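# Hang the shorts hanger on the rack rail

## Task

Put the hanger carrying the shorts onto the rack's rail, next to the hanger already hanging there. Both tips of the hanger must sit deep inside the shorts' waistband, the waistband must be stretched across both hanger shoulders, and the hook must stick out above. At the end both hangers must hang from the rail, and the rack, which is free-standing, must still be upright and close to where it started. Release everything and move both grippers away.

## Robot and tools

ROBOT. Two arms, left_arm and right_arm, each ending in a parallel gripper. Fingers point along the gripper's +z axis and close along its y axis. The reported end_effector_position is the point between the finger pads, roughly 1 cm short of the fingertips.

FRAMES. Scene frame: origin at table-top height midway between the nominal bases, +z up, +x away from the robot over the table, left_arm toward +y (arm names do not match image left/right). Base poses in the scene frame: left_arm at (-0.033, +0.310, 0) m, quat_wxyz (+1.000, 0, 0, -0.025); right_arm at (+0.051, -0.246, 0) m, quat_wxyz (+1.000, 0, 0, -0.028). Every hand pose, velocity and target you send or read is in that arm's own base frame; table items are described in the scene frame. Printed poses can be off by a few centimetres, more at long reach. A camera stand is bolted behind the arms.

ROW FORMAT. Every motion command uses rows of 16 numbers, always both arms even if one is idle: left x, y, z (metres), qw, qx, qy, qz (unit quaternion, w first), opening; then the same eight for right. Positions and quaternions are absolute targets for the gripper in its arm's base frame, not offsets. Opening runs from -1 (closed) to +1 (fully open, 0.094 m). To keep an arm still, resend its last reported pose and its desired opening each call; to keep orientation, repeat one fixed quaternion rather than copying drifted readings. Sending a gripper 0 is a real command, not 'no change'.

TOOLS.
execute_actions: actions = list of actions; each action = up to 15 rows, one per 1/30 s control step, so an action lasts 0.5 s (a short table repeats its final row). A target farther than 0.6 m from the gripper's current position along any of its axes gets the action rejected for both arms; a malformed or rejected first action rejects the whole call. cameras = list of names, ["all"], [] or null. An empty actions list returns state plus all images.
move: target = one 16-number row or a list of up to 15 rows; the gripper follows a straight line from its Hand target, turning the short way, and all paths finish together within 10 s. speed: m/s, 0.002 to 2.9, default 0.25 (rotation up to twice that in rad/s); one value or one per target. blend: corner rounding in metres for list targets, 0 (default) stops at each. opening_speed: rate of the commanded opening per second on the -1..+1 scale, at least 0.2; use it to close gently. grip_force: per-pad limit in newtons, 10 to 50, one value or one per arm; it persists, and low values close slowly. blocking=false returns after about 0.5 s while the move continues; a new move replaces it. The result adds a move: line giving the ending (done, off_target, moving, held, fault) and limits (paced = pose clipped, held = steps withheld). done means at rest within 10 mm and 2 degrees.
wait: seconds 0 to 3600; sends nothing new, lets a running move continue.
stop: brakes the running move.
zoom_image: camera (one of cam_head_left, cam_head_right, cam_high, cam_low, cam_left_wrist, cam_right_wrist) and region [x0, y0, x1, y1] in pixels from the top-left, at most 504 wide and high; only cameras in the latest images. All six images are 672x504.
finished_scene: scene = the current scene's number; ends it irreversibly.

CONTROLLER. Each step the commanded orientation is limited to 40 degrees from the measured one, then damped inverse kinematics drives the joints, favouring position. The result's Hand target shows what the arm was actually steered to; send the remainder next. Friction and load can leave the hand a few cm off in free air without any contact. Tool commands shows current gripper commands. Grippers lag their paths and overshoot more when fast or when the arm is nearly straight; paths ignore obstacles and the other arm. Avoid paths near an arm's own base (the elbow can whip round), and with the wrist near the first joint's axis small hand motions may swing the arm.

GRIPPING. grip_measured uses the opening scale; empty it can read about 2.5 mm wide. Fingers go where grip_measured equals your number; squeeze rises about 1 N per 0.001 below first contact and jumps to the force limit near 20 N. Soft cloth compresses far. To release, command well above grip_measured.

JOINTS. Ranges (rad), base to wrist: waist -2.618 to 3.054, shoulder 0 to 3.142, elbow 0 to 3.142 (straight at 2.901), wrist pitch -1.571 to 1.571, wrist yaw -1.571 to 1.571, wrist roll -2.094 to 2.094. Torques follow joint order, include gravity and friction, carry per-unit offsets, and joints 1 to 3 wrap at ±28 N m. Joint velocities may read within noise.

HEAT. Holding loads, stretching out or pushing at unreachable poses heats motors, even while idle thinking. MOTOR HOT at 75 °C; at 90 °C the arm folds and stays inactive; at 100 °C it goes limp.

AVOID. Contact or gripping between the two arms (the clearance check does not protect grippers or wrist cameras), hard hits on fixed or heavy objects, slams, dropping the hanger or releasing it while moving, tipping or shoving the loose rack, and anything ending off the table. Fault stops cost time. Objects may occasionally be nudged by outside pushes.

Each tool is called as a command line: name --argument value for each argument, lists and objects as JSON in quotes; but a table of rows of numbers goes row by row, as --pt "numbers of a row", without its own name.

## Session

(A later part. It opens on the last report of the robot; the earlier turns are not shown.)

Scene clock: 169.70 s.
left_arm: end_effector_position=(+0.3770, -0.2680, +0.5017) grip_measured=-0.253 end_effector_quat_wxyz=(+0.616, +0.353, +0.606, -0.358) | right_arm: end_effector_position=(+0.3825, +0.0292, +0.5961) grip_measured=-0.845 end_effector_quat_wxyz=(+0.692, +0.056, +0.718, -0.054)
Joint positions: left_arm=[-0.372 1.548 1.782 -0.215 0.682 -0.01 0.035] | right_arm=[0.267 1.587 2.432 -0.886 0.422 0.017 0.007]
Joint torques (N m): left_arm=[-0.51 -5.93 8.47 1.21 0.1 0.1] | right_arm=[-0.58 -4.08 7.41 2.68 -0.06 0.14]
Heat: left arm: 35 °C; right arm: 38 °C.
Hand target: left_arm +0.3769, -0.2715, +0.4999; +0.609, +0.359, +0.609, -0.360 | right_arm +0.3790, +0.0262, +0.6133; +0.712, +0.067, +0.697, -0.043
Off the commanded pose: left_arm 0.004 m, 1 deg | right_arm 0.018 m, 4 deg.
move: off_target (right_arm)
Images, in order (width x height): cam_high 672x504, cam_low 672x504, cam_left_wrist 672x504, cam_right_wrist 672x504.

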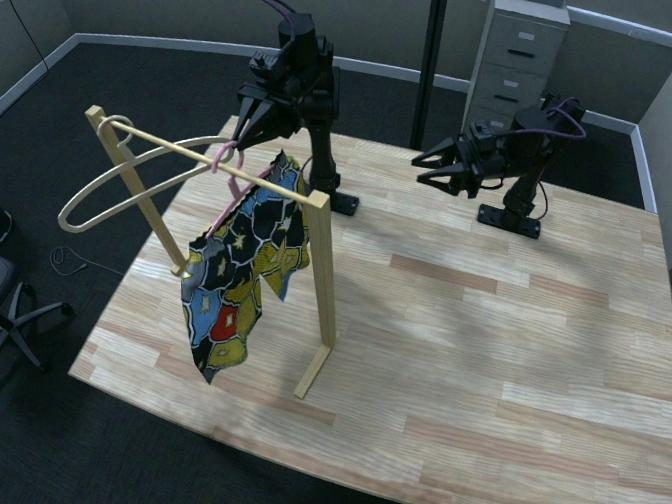

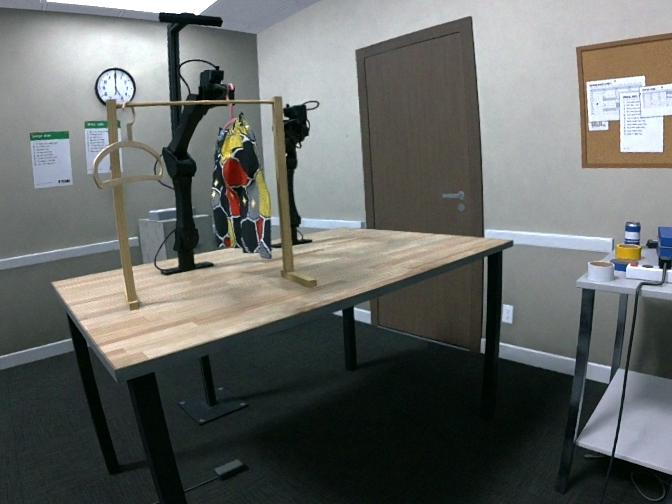

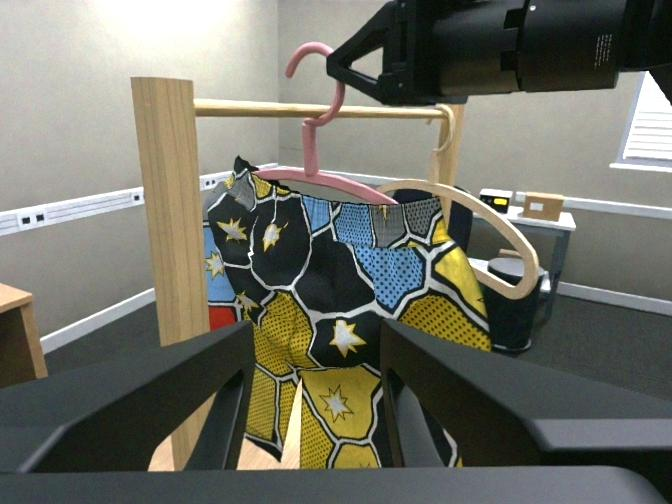

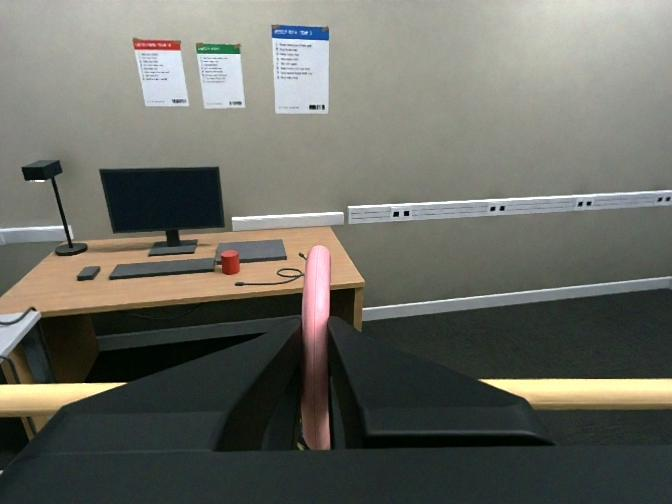

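move --target '[0.377, -0.2715, 0.50, 0.6090, 0.3594, 0.6090, -0.3594, -0.25, 0.3775, 0.0266, 0.580, 0.7120, 0.0678, 0.6976, -0.0430, -1.0]' --speed 0.06 --cameras '["cam_high", "cam_low", "cam_right_wrist", "cam_left_wrist"]'

zoom_image --camera "cam_left_wrist" --region '[240, 20, 440, 200]'

zoom_image --camera "cam_high" --region '[170, 80, 330, 240]'

Scene clock: 175.70 s.
left_arm: end_effector_position=(+0.3770, -0.2680, +0.5017) grip_measured=-0.253 end_effector_quat_wxyz=(+0.616, +0.353, +0.606, -0.358) | right_arm: end_effector_position=(+0.3867, +0.0304, +0.5653) grip_measured=-0.845 end_effector_quat_wxyz=(+0.693, +0.059, +0.717, -0.051)
Joint positions: left_arm=[-0.372 1.548 1.782 -0.215 0.682 -0.01 0.035] | right_arm=[0.267 1.437 2.073 -0.673 0.422 0.024 0.007]
Joint torques (N m): left_arm=[-0.54 -5.86 8.65 1.23 0.11 0.11] | right_arm=[-0.44 -6.5 4.96 2.69 0.01 0.05]
Heat: left arm: 35 °C; right arm: 38 °C.
Hand target: left_arm +0.3769, -0.2715, +0.4999; +0.609, +0.359, +0.609, -0.360 | right_arm +0.3770, +0.0266, +0.5798; +0.712, +0.068, +0.698, -0.043
Off the commanded pose: left_arm 0.004 m, 1 deg | right_arm 0.018 m, 3 deg.
move: off_target (right_arm)
Images, in order (width x height): cam_high 672x504, cam_low 672x504, cam_left_wrist 672x504, cam_right_wrist 672x504.

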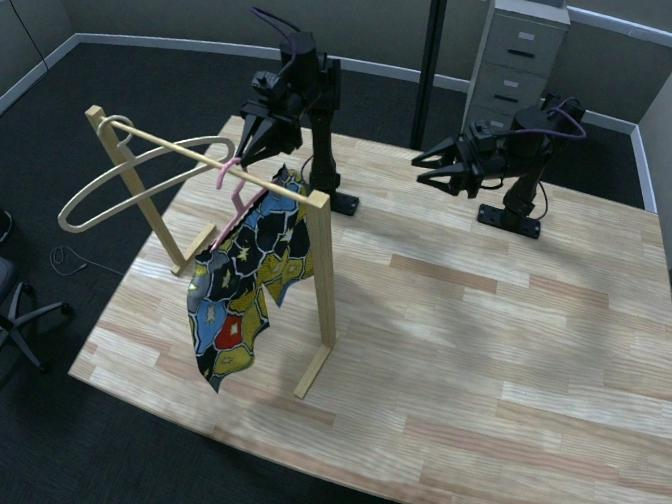

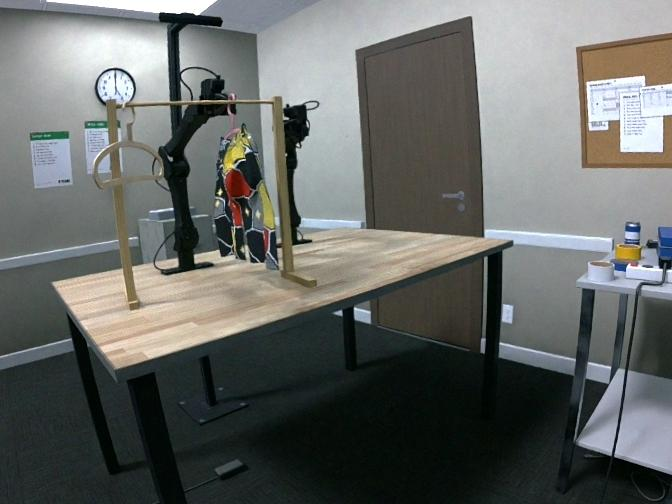

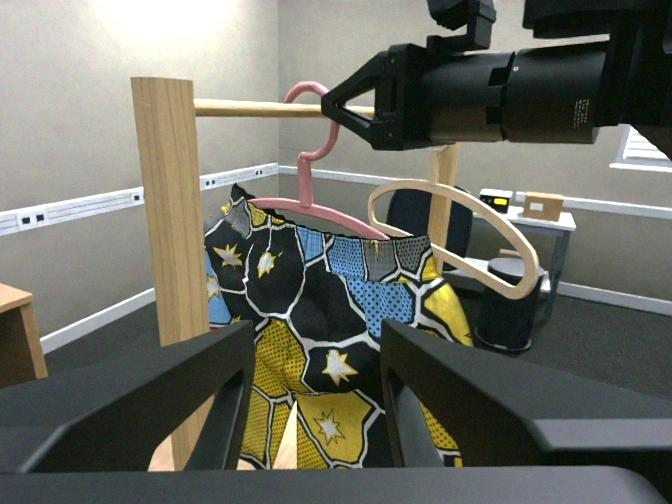

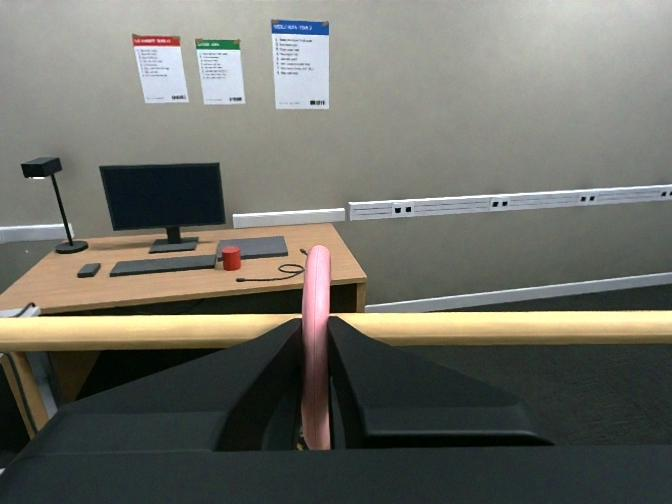

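Scaled by 2.520 from the camera's image (finer frame: 960x720).

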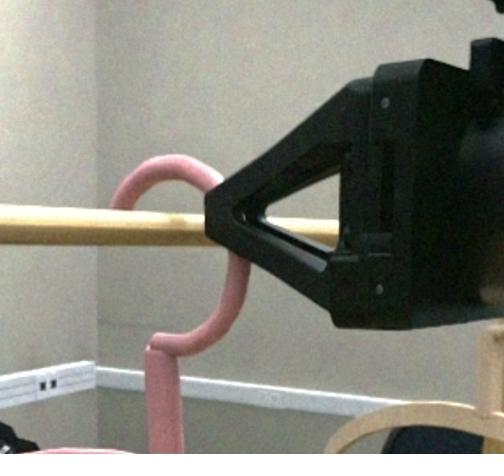

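Scaled by 3.150 from the camera's image (finer frame: 960x720).

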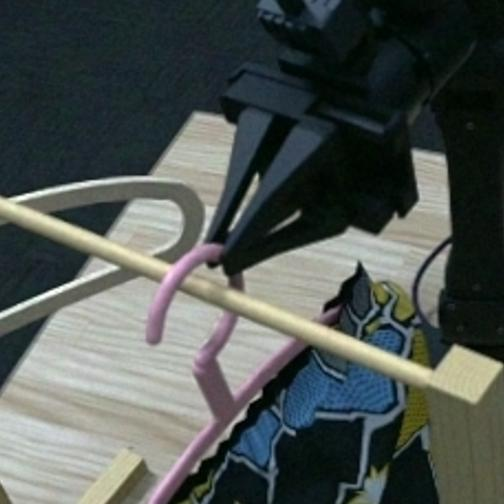

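move --target '[0.377, -0.2715, 0.50, 0.6090, 0.3594, 0.6090, -0.3594, -0.25, 0.3735, 0.0270, 0.567, 0.7120, 0.0678, 0.6976, -0.0430, -1.0]' --speed 0.04 --cameras '["cam_high", "cam_low", "cam_right_wrist", "cam_left_wrist"]'

zoom_image --camera "cam_left_wrist" --region '[240, 20, 440, 200]'

zoom_image --camera "cam_high" --region '[170, 80, 330, 240]'

Scene clock: 177.77 s.
left_arm: end_effector_position=(+0.3770, -0.2680, +0.5017) grip_measured=-0.253 end_effector_quat_wxyz=(+0.616, +0.353, +0.606, -0.358) | right_arm: end_effector_position=(+0.3829, +0.0294, +0.5535) grip_measured=-0.845 end_effector_quat_wxyz=(+0.694, +0.059, +0.716, -0.050)
Joint positions: left_arm=[-0.372 1.548 1.782 -0.215 0.682 -0.01 0.035] | right_arm=[0.267 1.378 1.954 -0.61 0.422 0.024 0.007]
Joint torques (N m): left_arm=[-0.61 -5.93 8.5 1.18 0.09 0.1] | right_arm=[0.25 -6.2 4.94 2.67 0.09 0.03]
Heat: left arm: 35 °C; right arm: 38 °C.
Hand target: left_arm +0.3769, -0.2715, +0.4999; +0.609, +0.359, +0.609, -0.360 | right_arm +0.3732, +0.0269, +0.5668; +0.711, +0.068, +0.698, -0.043
Off the commanded pose: left_arm 0.004 m, 1 deg | right_arm 0.017 m, 3 deg.
move: off_target (right_arm)
Images, in order (width x height): cam_high 672x504, cam_low 672x504, cam_left_wrist 672x504, cam_right_wrist 672x504.

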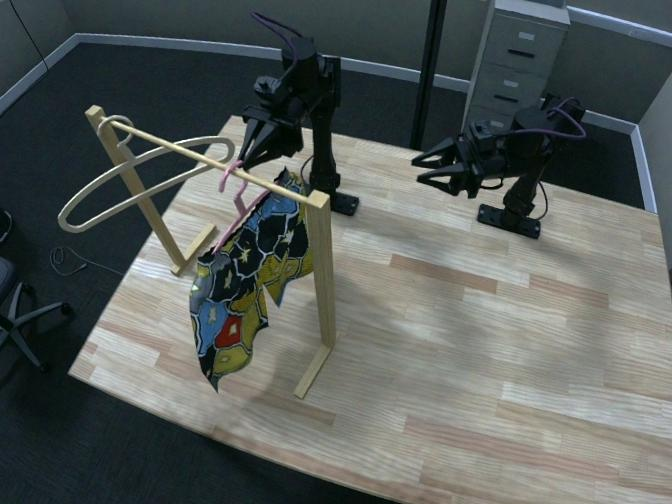

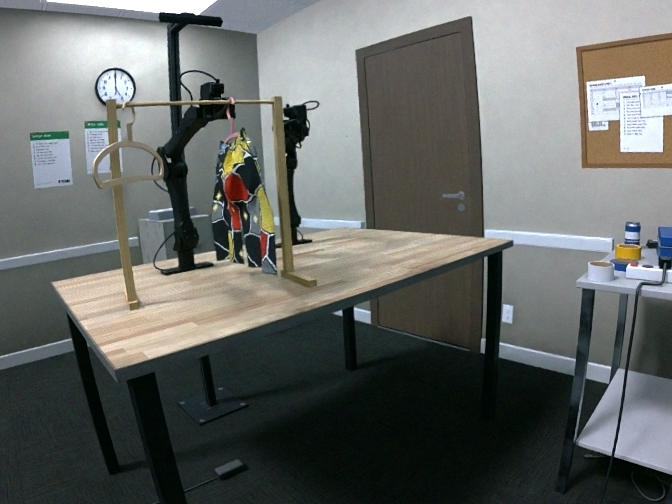

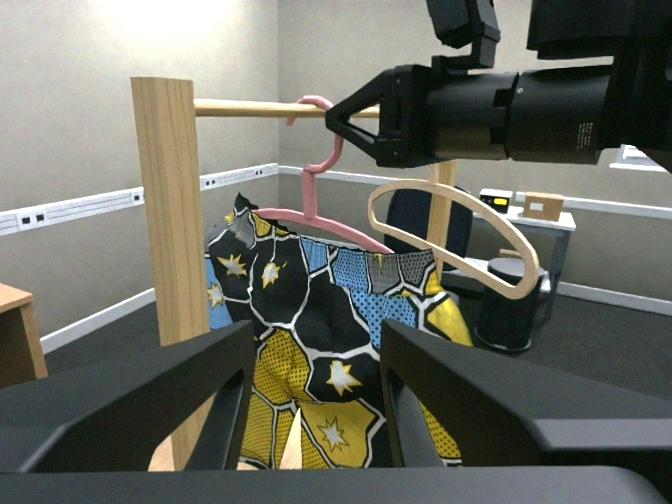

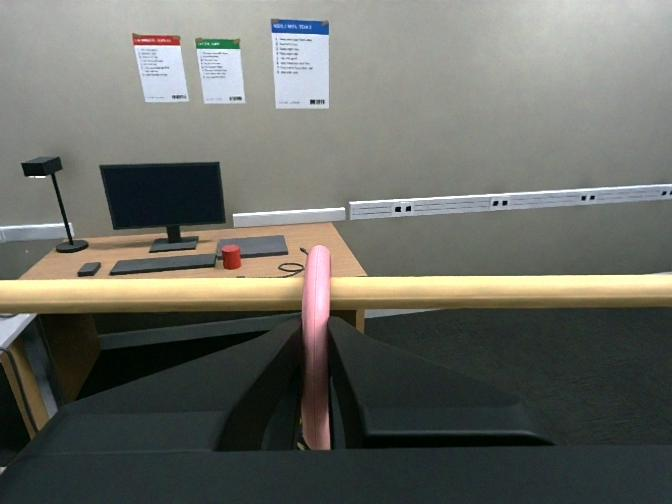

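Scaled by 2.520 from the camera's image (finer frame: 960x720).

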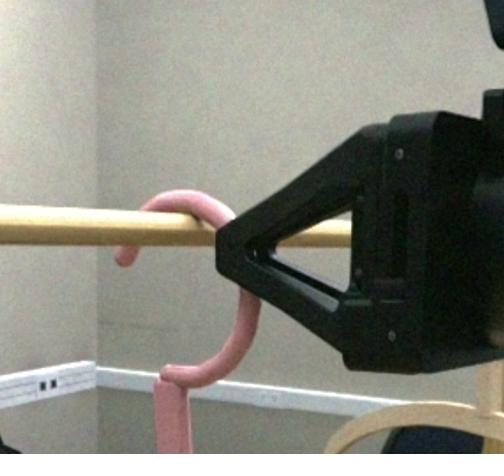

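Scaled by 3.150 from the camera's image (finer frame: 960x720).

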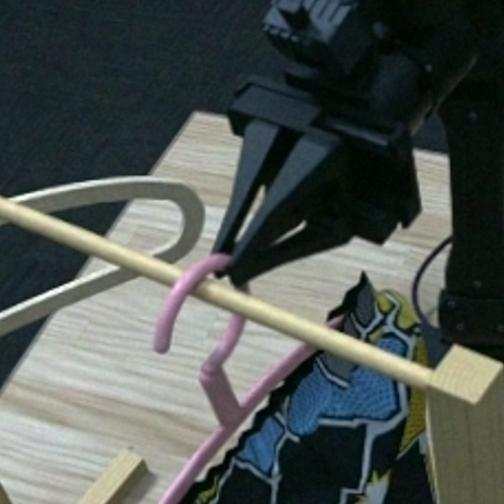

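move --pt "0.377 -0.2715 0.50 0.6090 0.3594 0.6090 -0.3594 -0.25 0.3735 0.0270 0.560 0.7120 0.0678 0.6976 -0.0430 -1.0" --pt "0.377 -0.2715 0.50 0.6090 0.3594 0.6090 -0.3594 -0.25 0.3735 0.0270 0.560 0.7120 0.0678 0.6976 -0.0430 -0.42" --speed 0.04 --opening_speed 0.6 --cameras '["cam_high", "cam_low", "cam_right_wrist", "cam_left_wrist"]'

zoom_image --camera "cam_left_wrist" --region '[240, 20, 440, 200]'

zoom_image --camera "cam_high" --region '[170, 80, 330, 240]'

Scene clock: 180.77 s.
left_arm: end_effector_position=(+0.3770, -0.2680, +0.5017) grip_measured=-0.253 end_effector_quat_wxyz=(+0.616, +0.353, +0.606, -0.358) | right_arm: end_effector_position=(+0.3782, +0.0280, +0.5617) grip_measured=-0.422 end_effector_quat_wxyz=(+0.713, +0.066, +0.696, -0.043)
Joint positions: left_arm=[-0.372 1.548 1.782 -0.215 0.682 -0.01 0.035] | right_arm=[0.267 1.345 1.902 -0.533 0.422 0.024 0.027]
Joint torques (N m): left_arm=[-0.43 -5.98 8.39 1.21 0.08 0.13] | right_arm=[0.25 -4.85 4.74 2.18 0.08 0.04]
Heat: left arm: 35 °C; right arm: 38 °C.
Hand target: left_arm +0.3769, -0.2715, +0.4999; +0.609, +0.359, +0.609, -0.360 | right_arm +0.3735, +0.0270, +0.5601; +0.712, +0.068, +0.698, -0.043
Off the commanded pose: left_arm 0.004 m, 1 deg | right_arm 0.005 m, 0 deg.
move: done; target 2's new opening was sent with right_arm's hand 0.012 m and 2 deg from that target
Images, in order (width x height): cam_high 672x504, cam_low 672x504, cam_left_wrist 672x504, cam_right_wrist 672x504.

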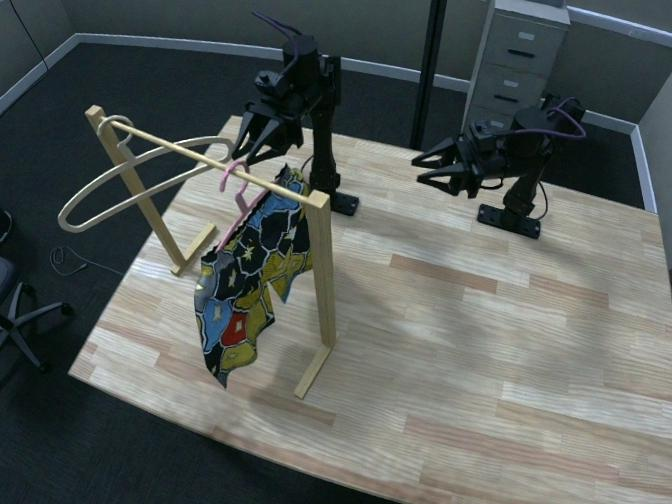

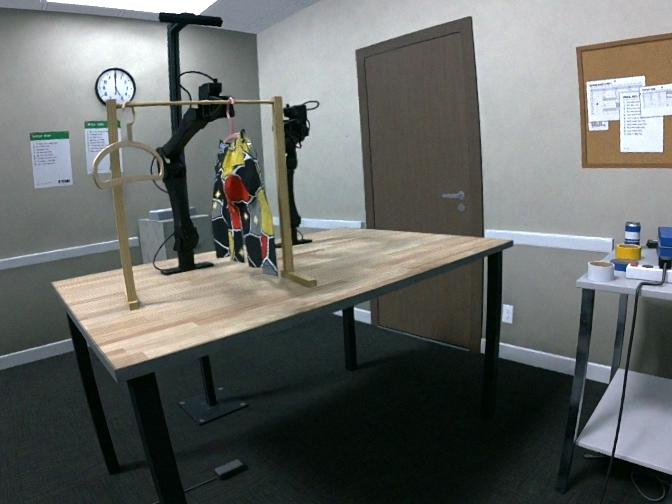

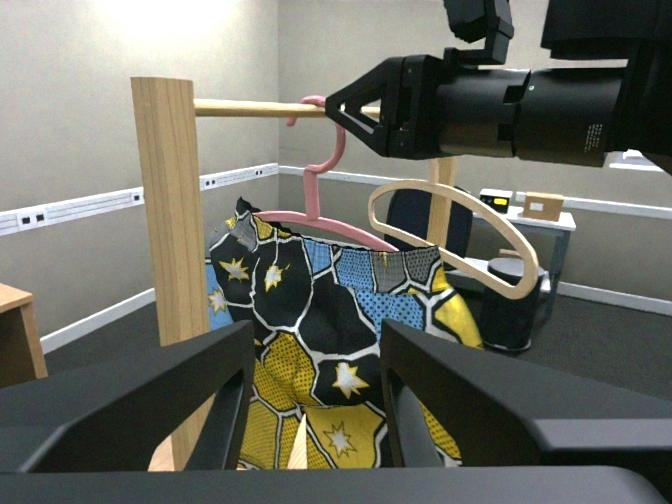

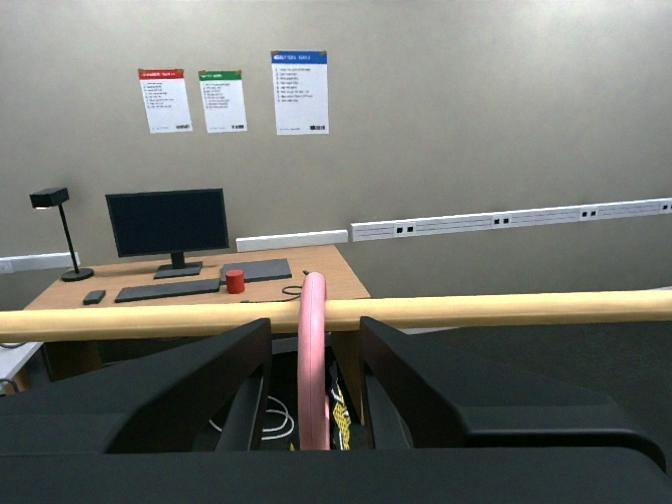

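Scaled by 2.520 from the camera's image (finer frame: 960x720).

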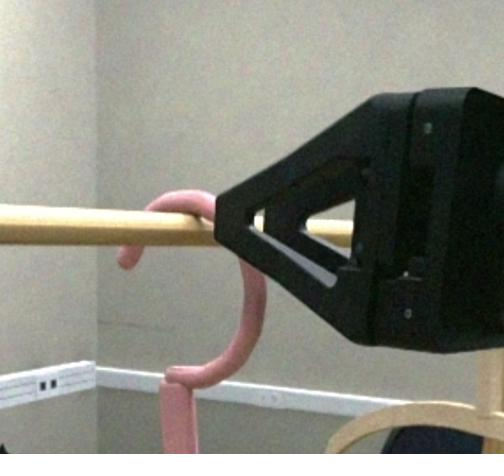

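Scaled by 3.150 from the camera's image (finer frame: 960x720).

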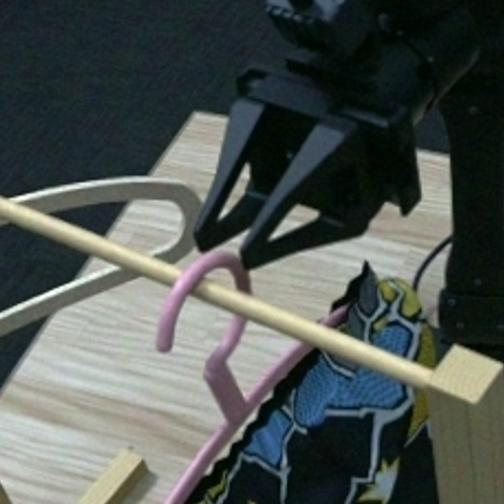

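move --pt "0.377 -0.2715 0.50 0.6090 0.3594 0.6090 -0.3594 -0.25 0.3439 0.0316 0.560 0.7120 0.0678 0.6976 -0.0430 -0.42" --pt "0.32 -0.14 0.48 0.6090 0.3594 0.6090 -0.3594 -0.25 0.265 0.0440 0.575 0.7120 0.0678 0.6976 -0.0430 -0.42" --speed '[0.06, 0.16]' --blend '[0.01, 0]' --cameras '["cam_high", "cam_low", "cam_head_left", "cam_head_right", "cam_right_wrist", "cam_left_wrist"]'

zoom_image --camera "cam_high" --region '[50, 80, 350, 380]'

zoom_image --camera "cam_low" --region '[80, 80, 320, 320]'

zoom_image --camera "cam_left_wrist" --region '[120, 60, 520, 360]'

Scene clock: 184.07 s.
left_arm: end_effector_position=(+0.3241, -0.1415, +0.4815) grip_measured=-0.253 end_effector_quat_wxyz=(+0.608, +0.357, +0.610, -0.361) | right_arm: end_effector_position=(+0.2711, +0.0472, +0.5716) grip_measured=-0.422 end_effector_quat_wxyz=(+0.712, +0.070, +0.697, -0.042)
Joint positions: left_arm=[0.065 1.265 1.481 -0.215 1.131 -0.008 0.035] | right_arm=[0.675 1.134 1.869 -0.71 0.834 0.022 0.027]
Joint torques (N m): left_arm=[0.62 -5.19 5.59 1.22 0.1 0.1] | right_arm=[0.66 -1.11 6.74 1.76 0.09 -0.09]
Heat: left arm: 34 °C; right arm: 38 °C.
Hand target: left_arm +0.3202, -0.1401, +0.4800; +0.609, +0.359, +0.609, -0.359 | right_arm +0.2651, +0.0439, +0.5749; +0.712, +0.068, +0.697, -0.043
Off the commanded pose: left_arm 0.005 m, 0 deg | right_arm 0.008 m, 0 deg.
move: done

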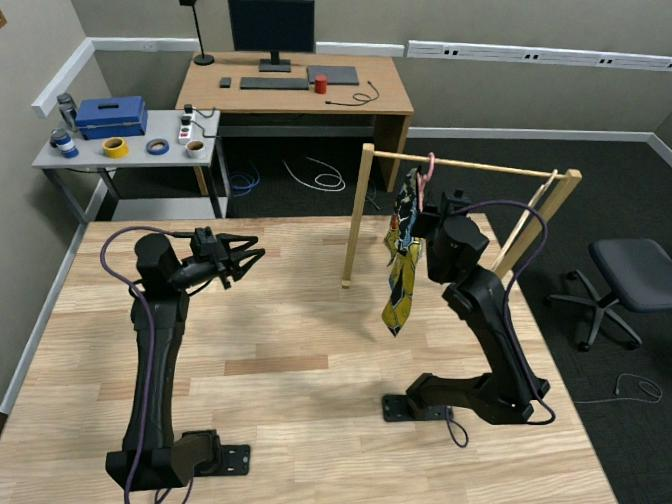

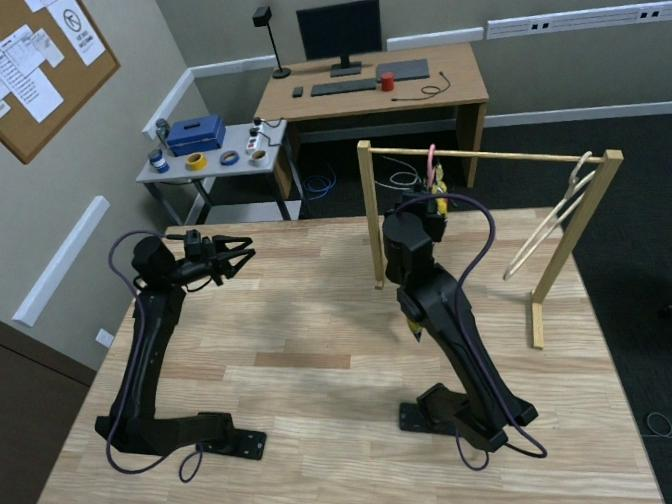

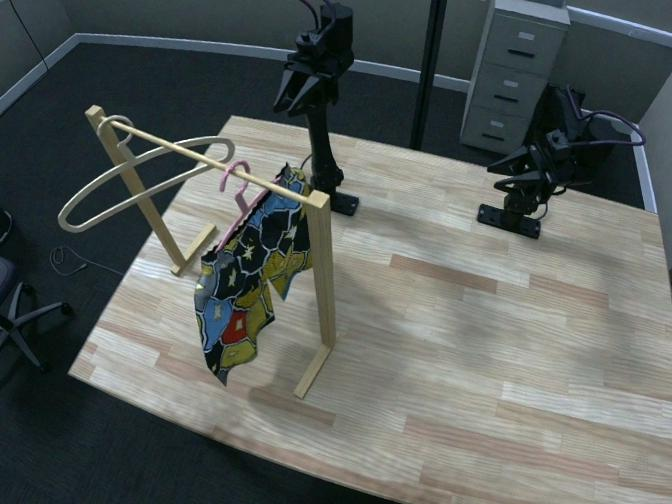

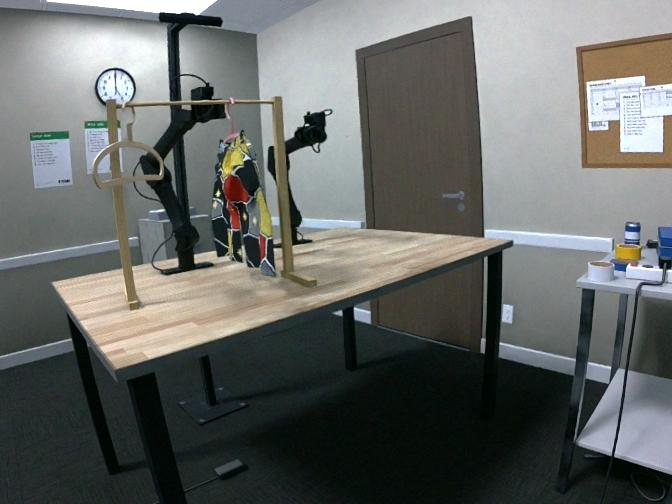

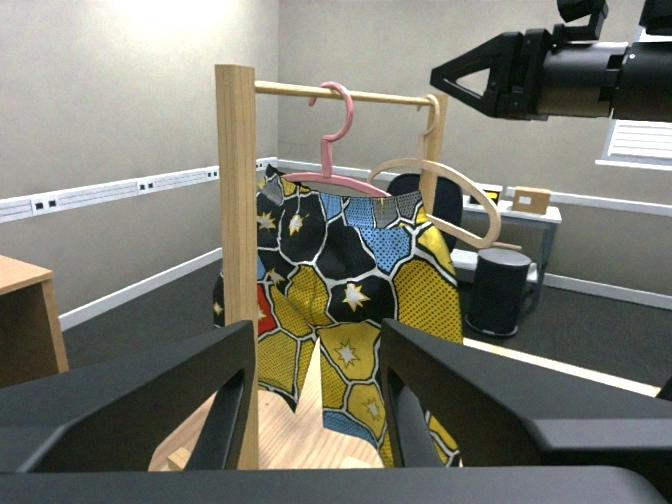

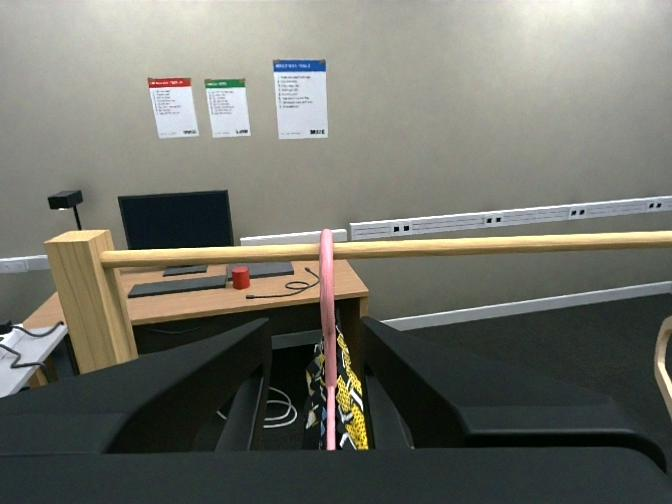

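Scaled by 1.680 from the camera's image (finer frame: 960x720).

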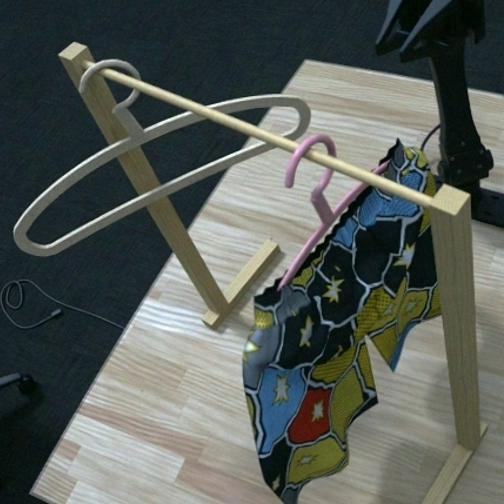

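Scaled by 2.100 from the camera's image (finer frame: 960x720).

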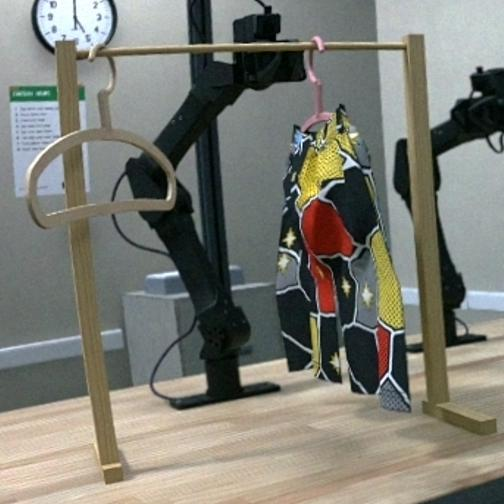

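Scaled by 1.260 from the camera's image (finer frame: 960x720).

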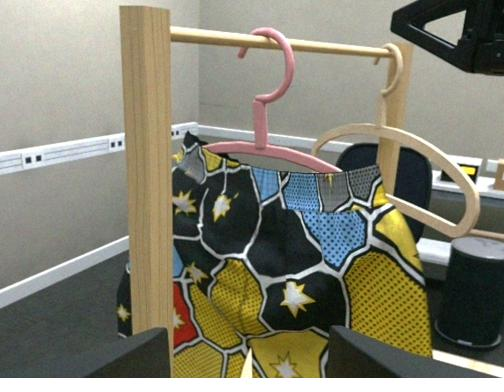

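finished_scene --scene 1

The scene is finished: the task was done.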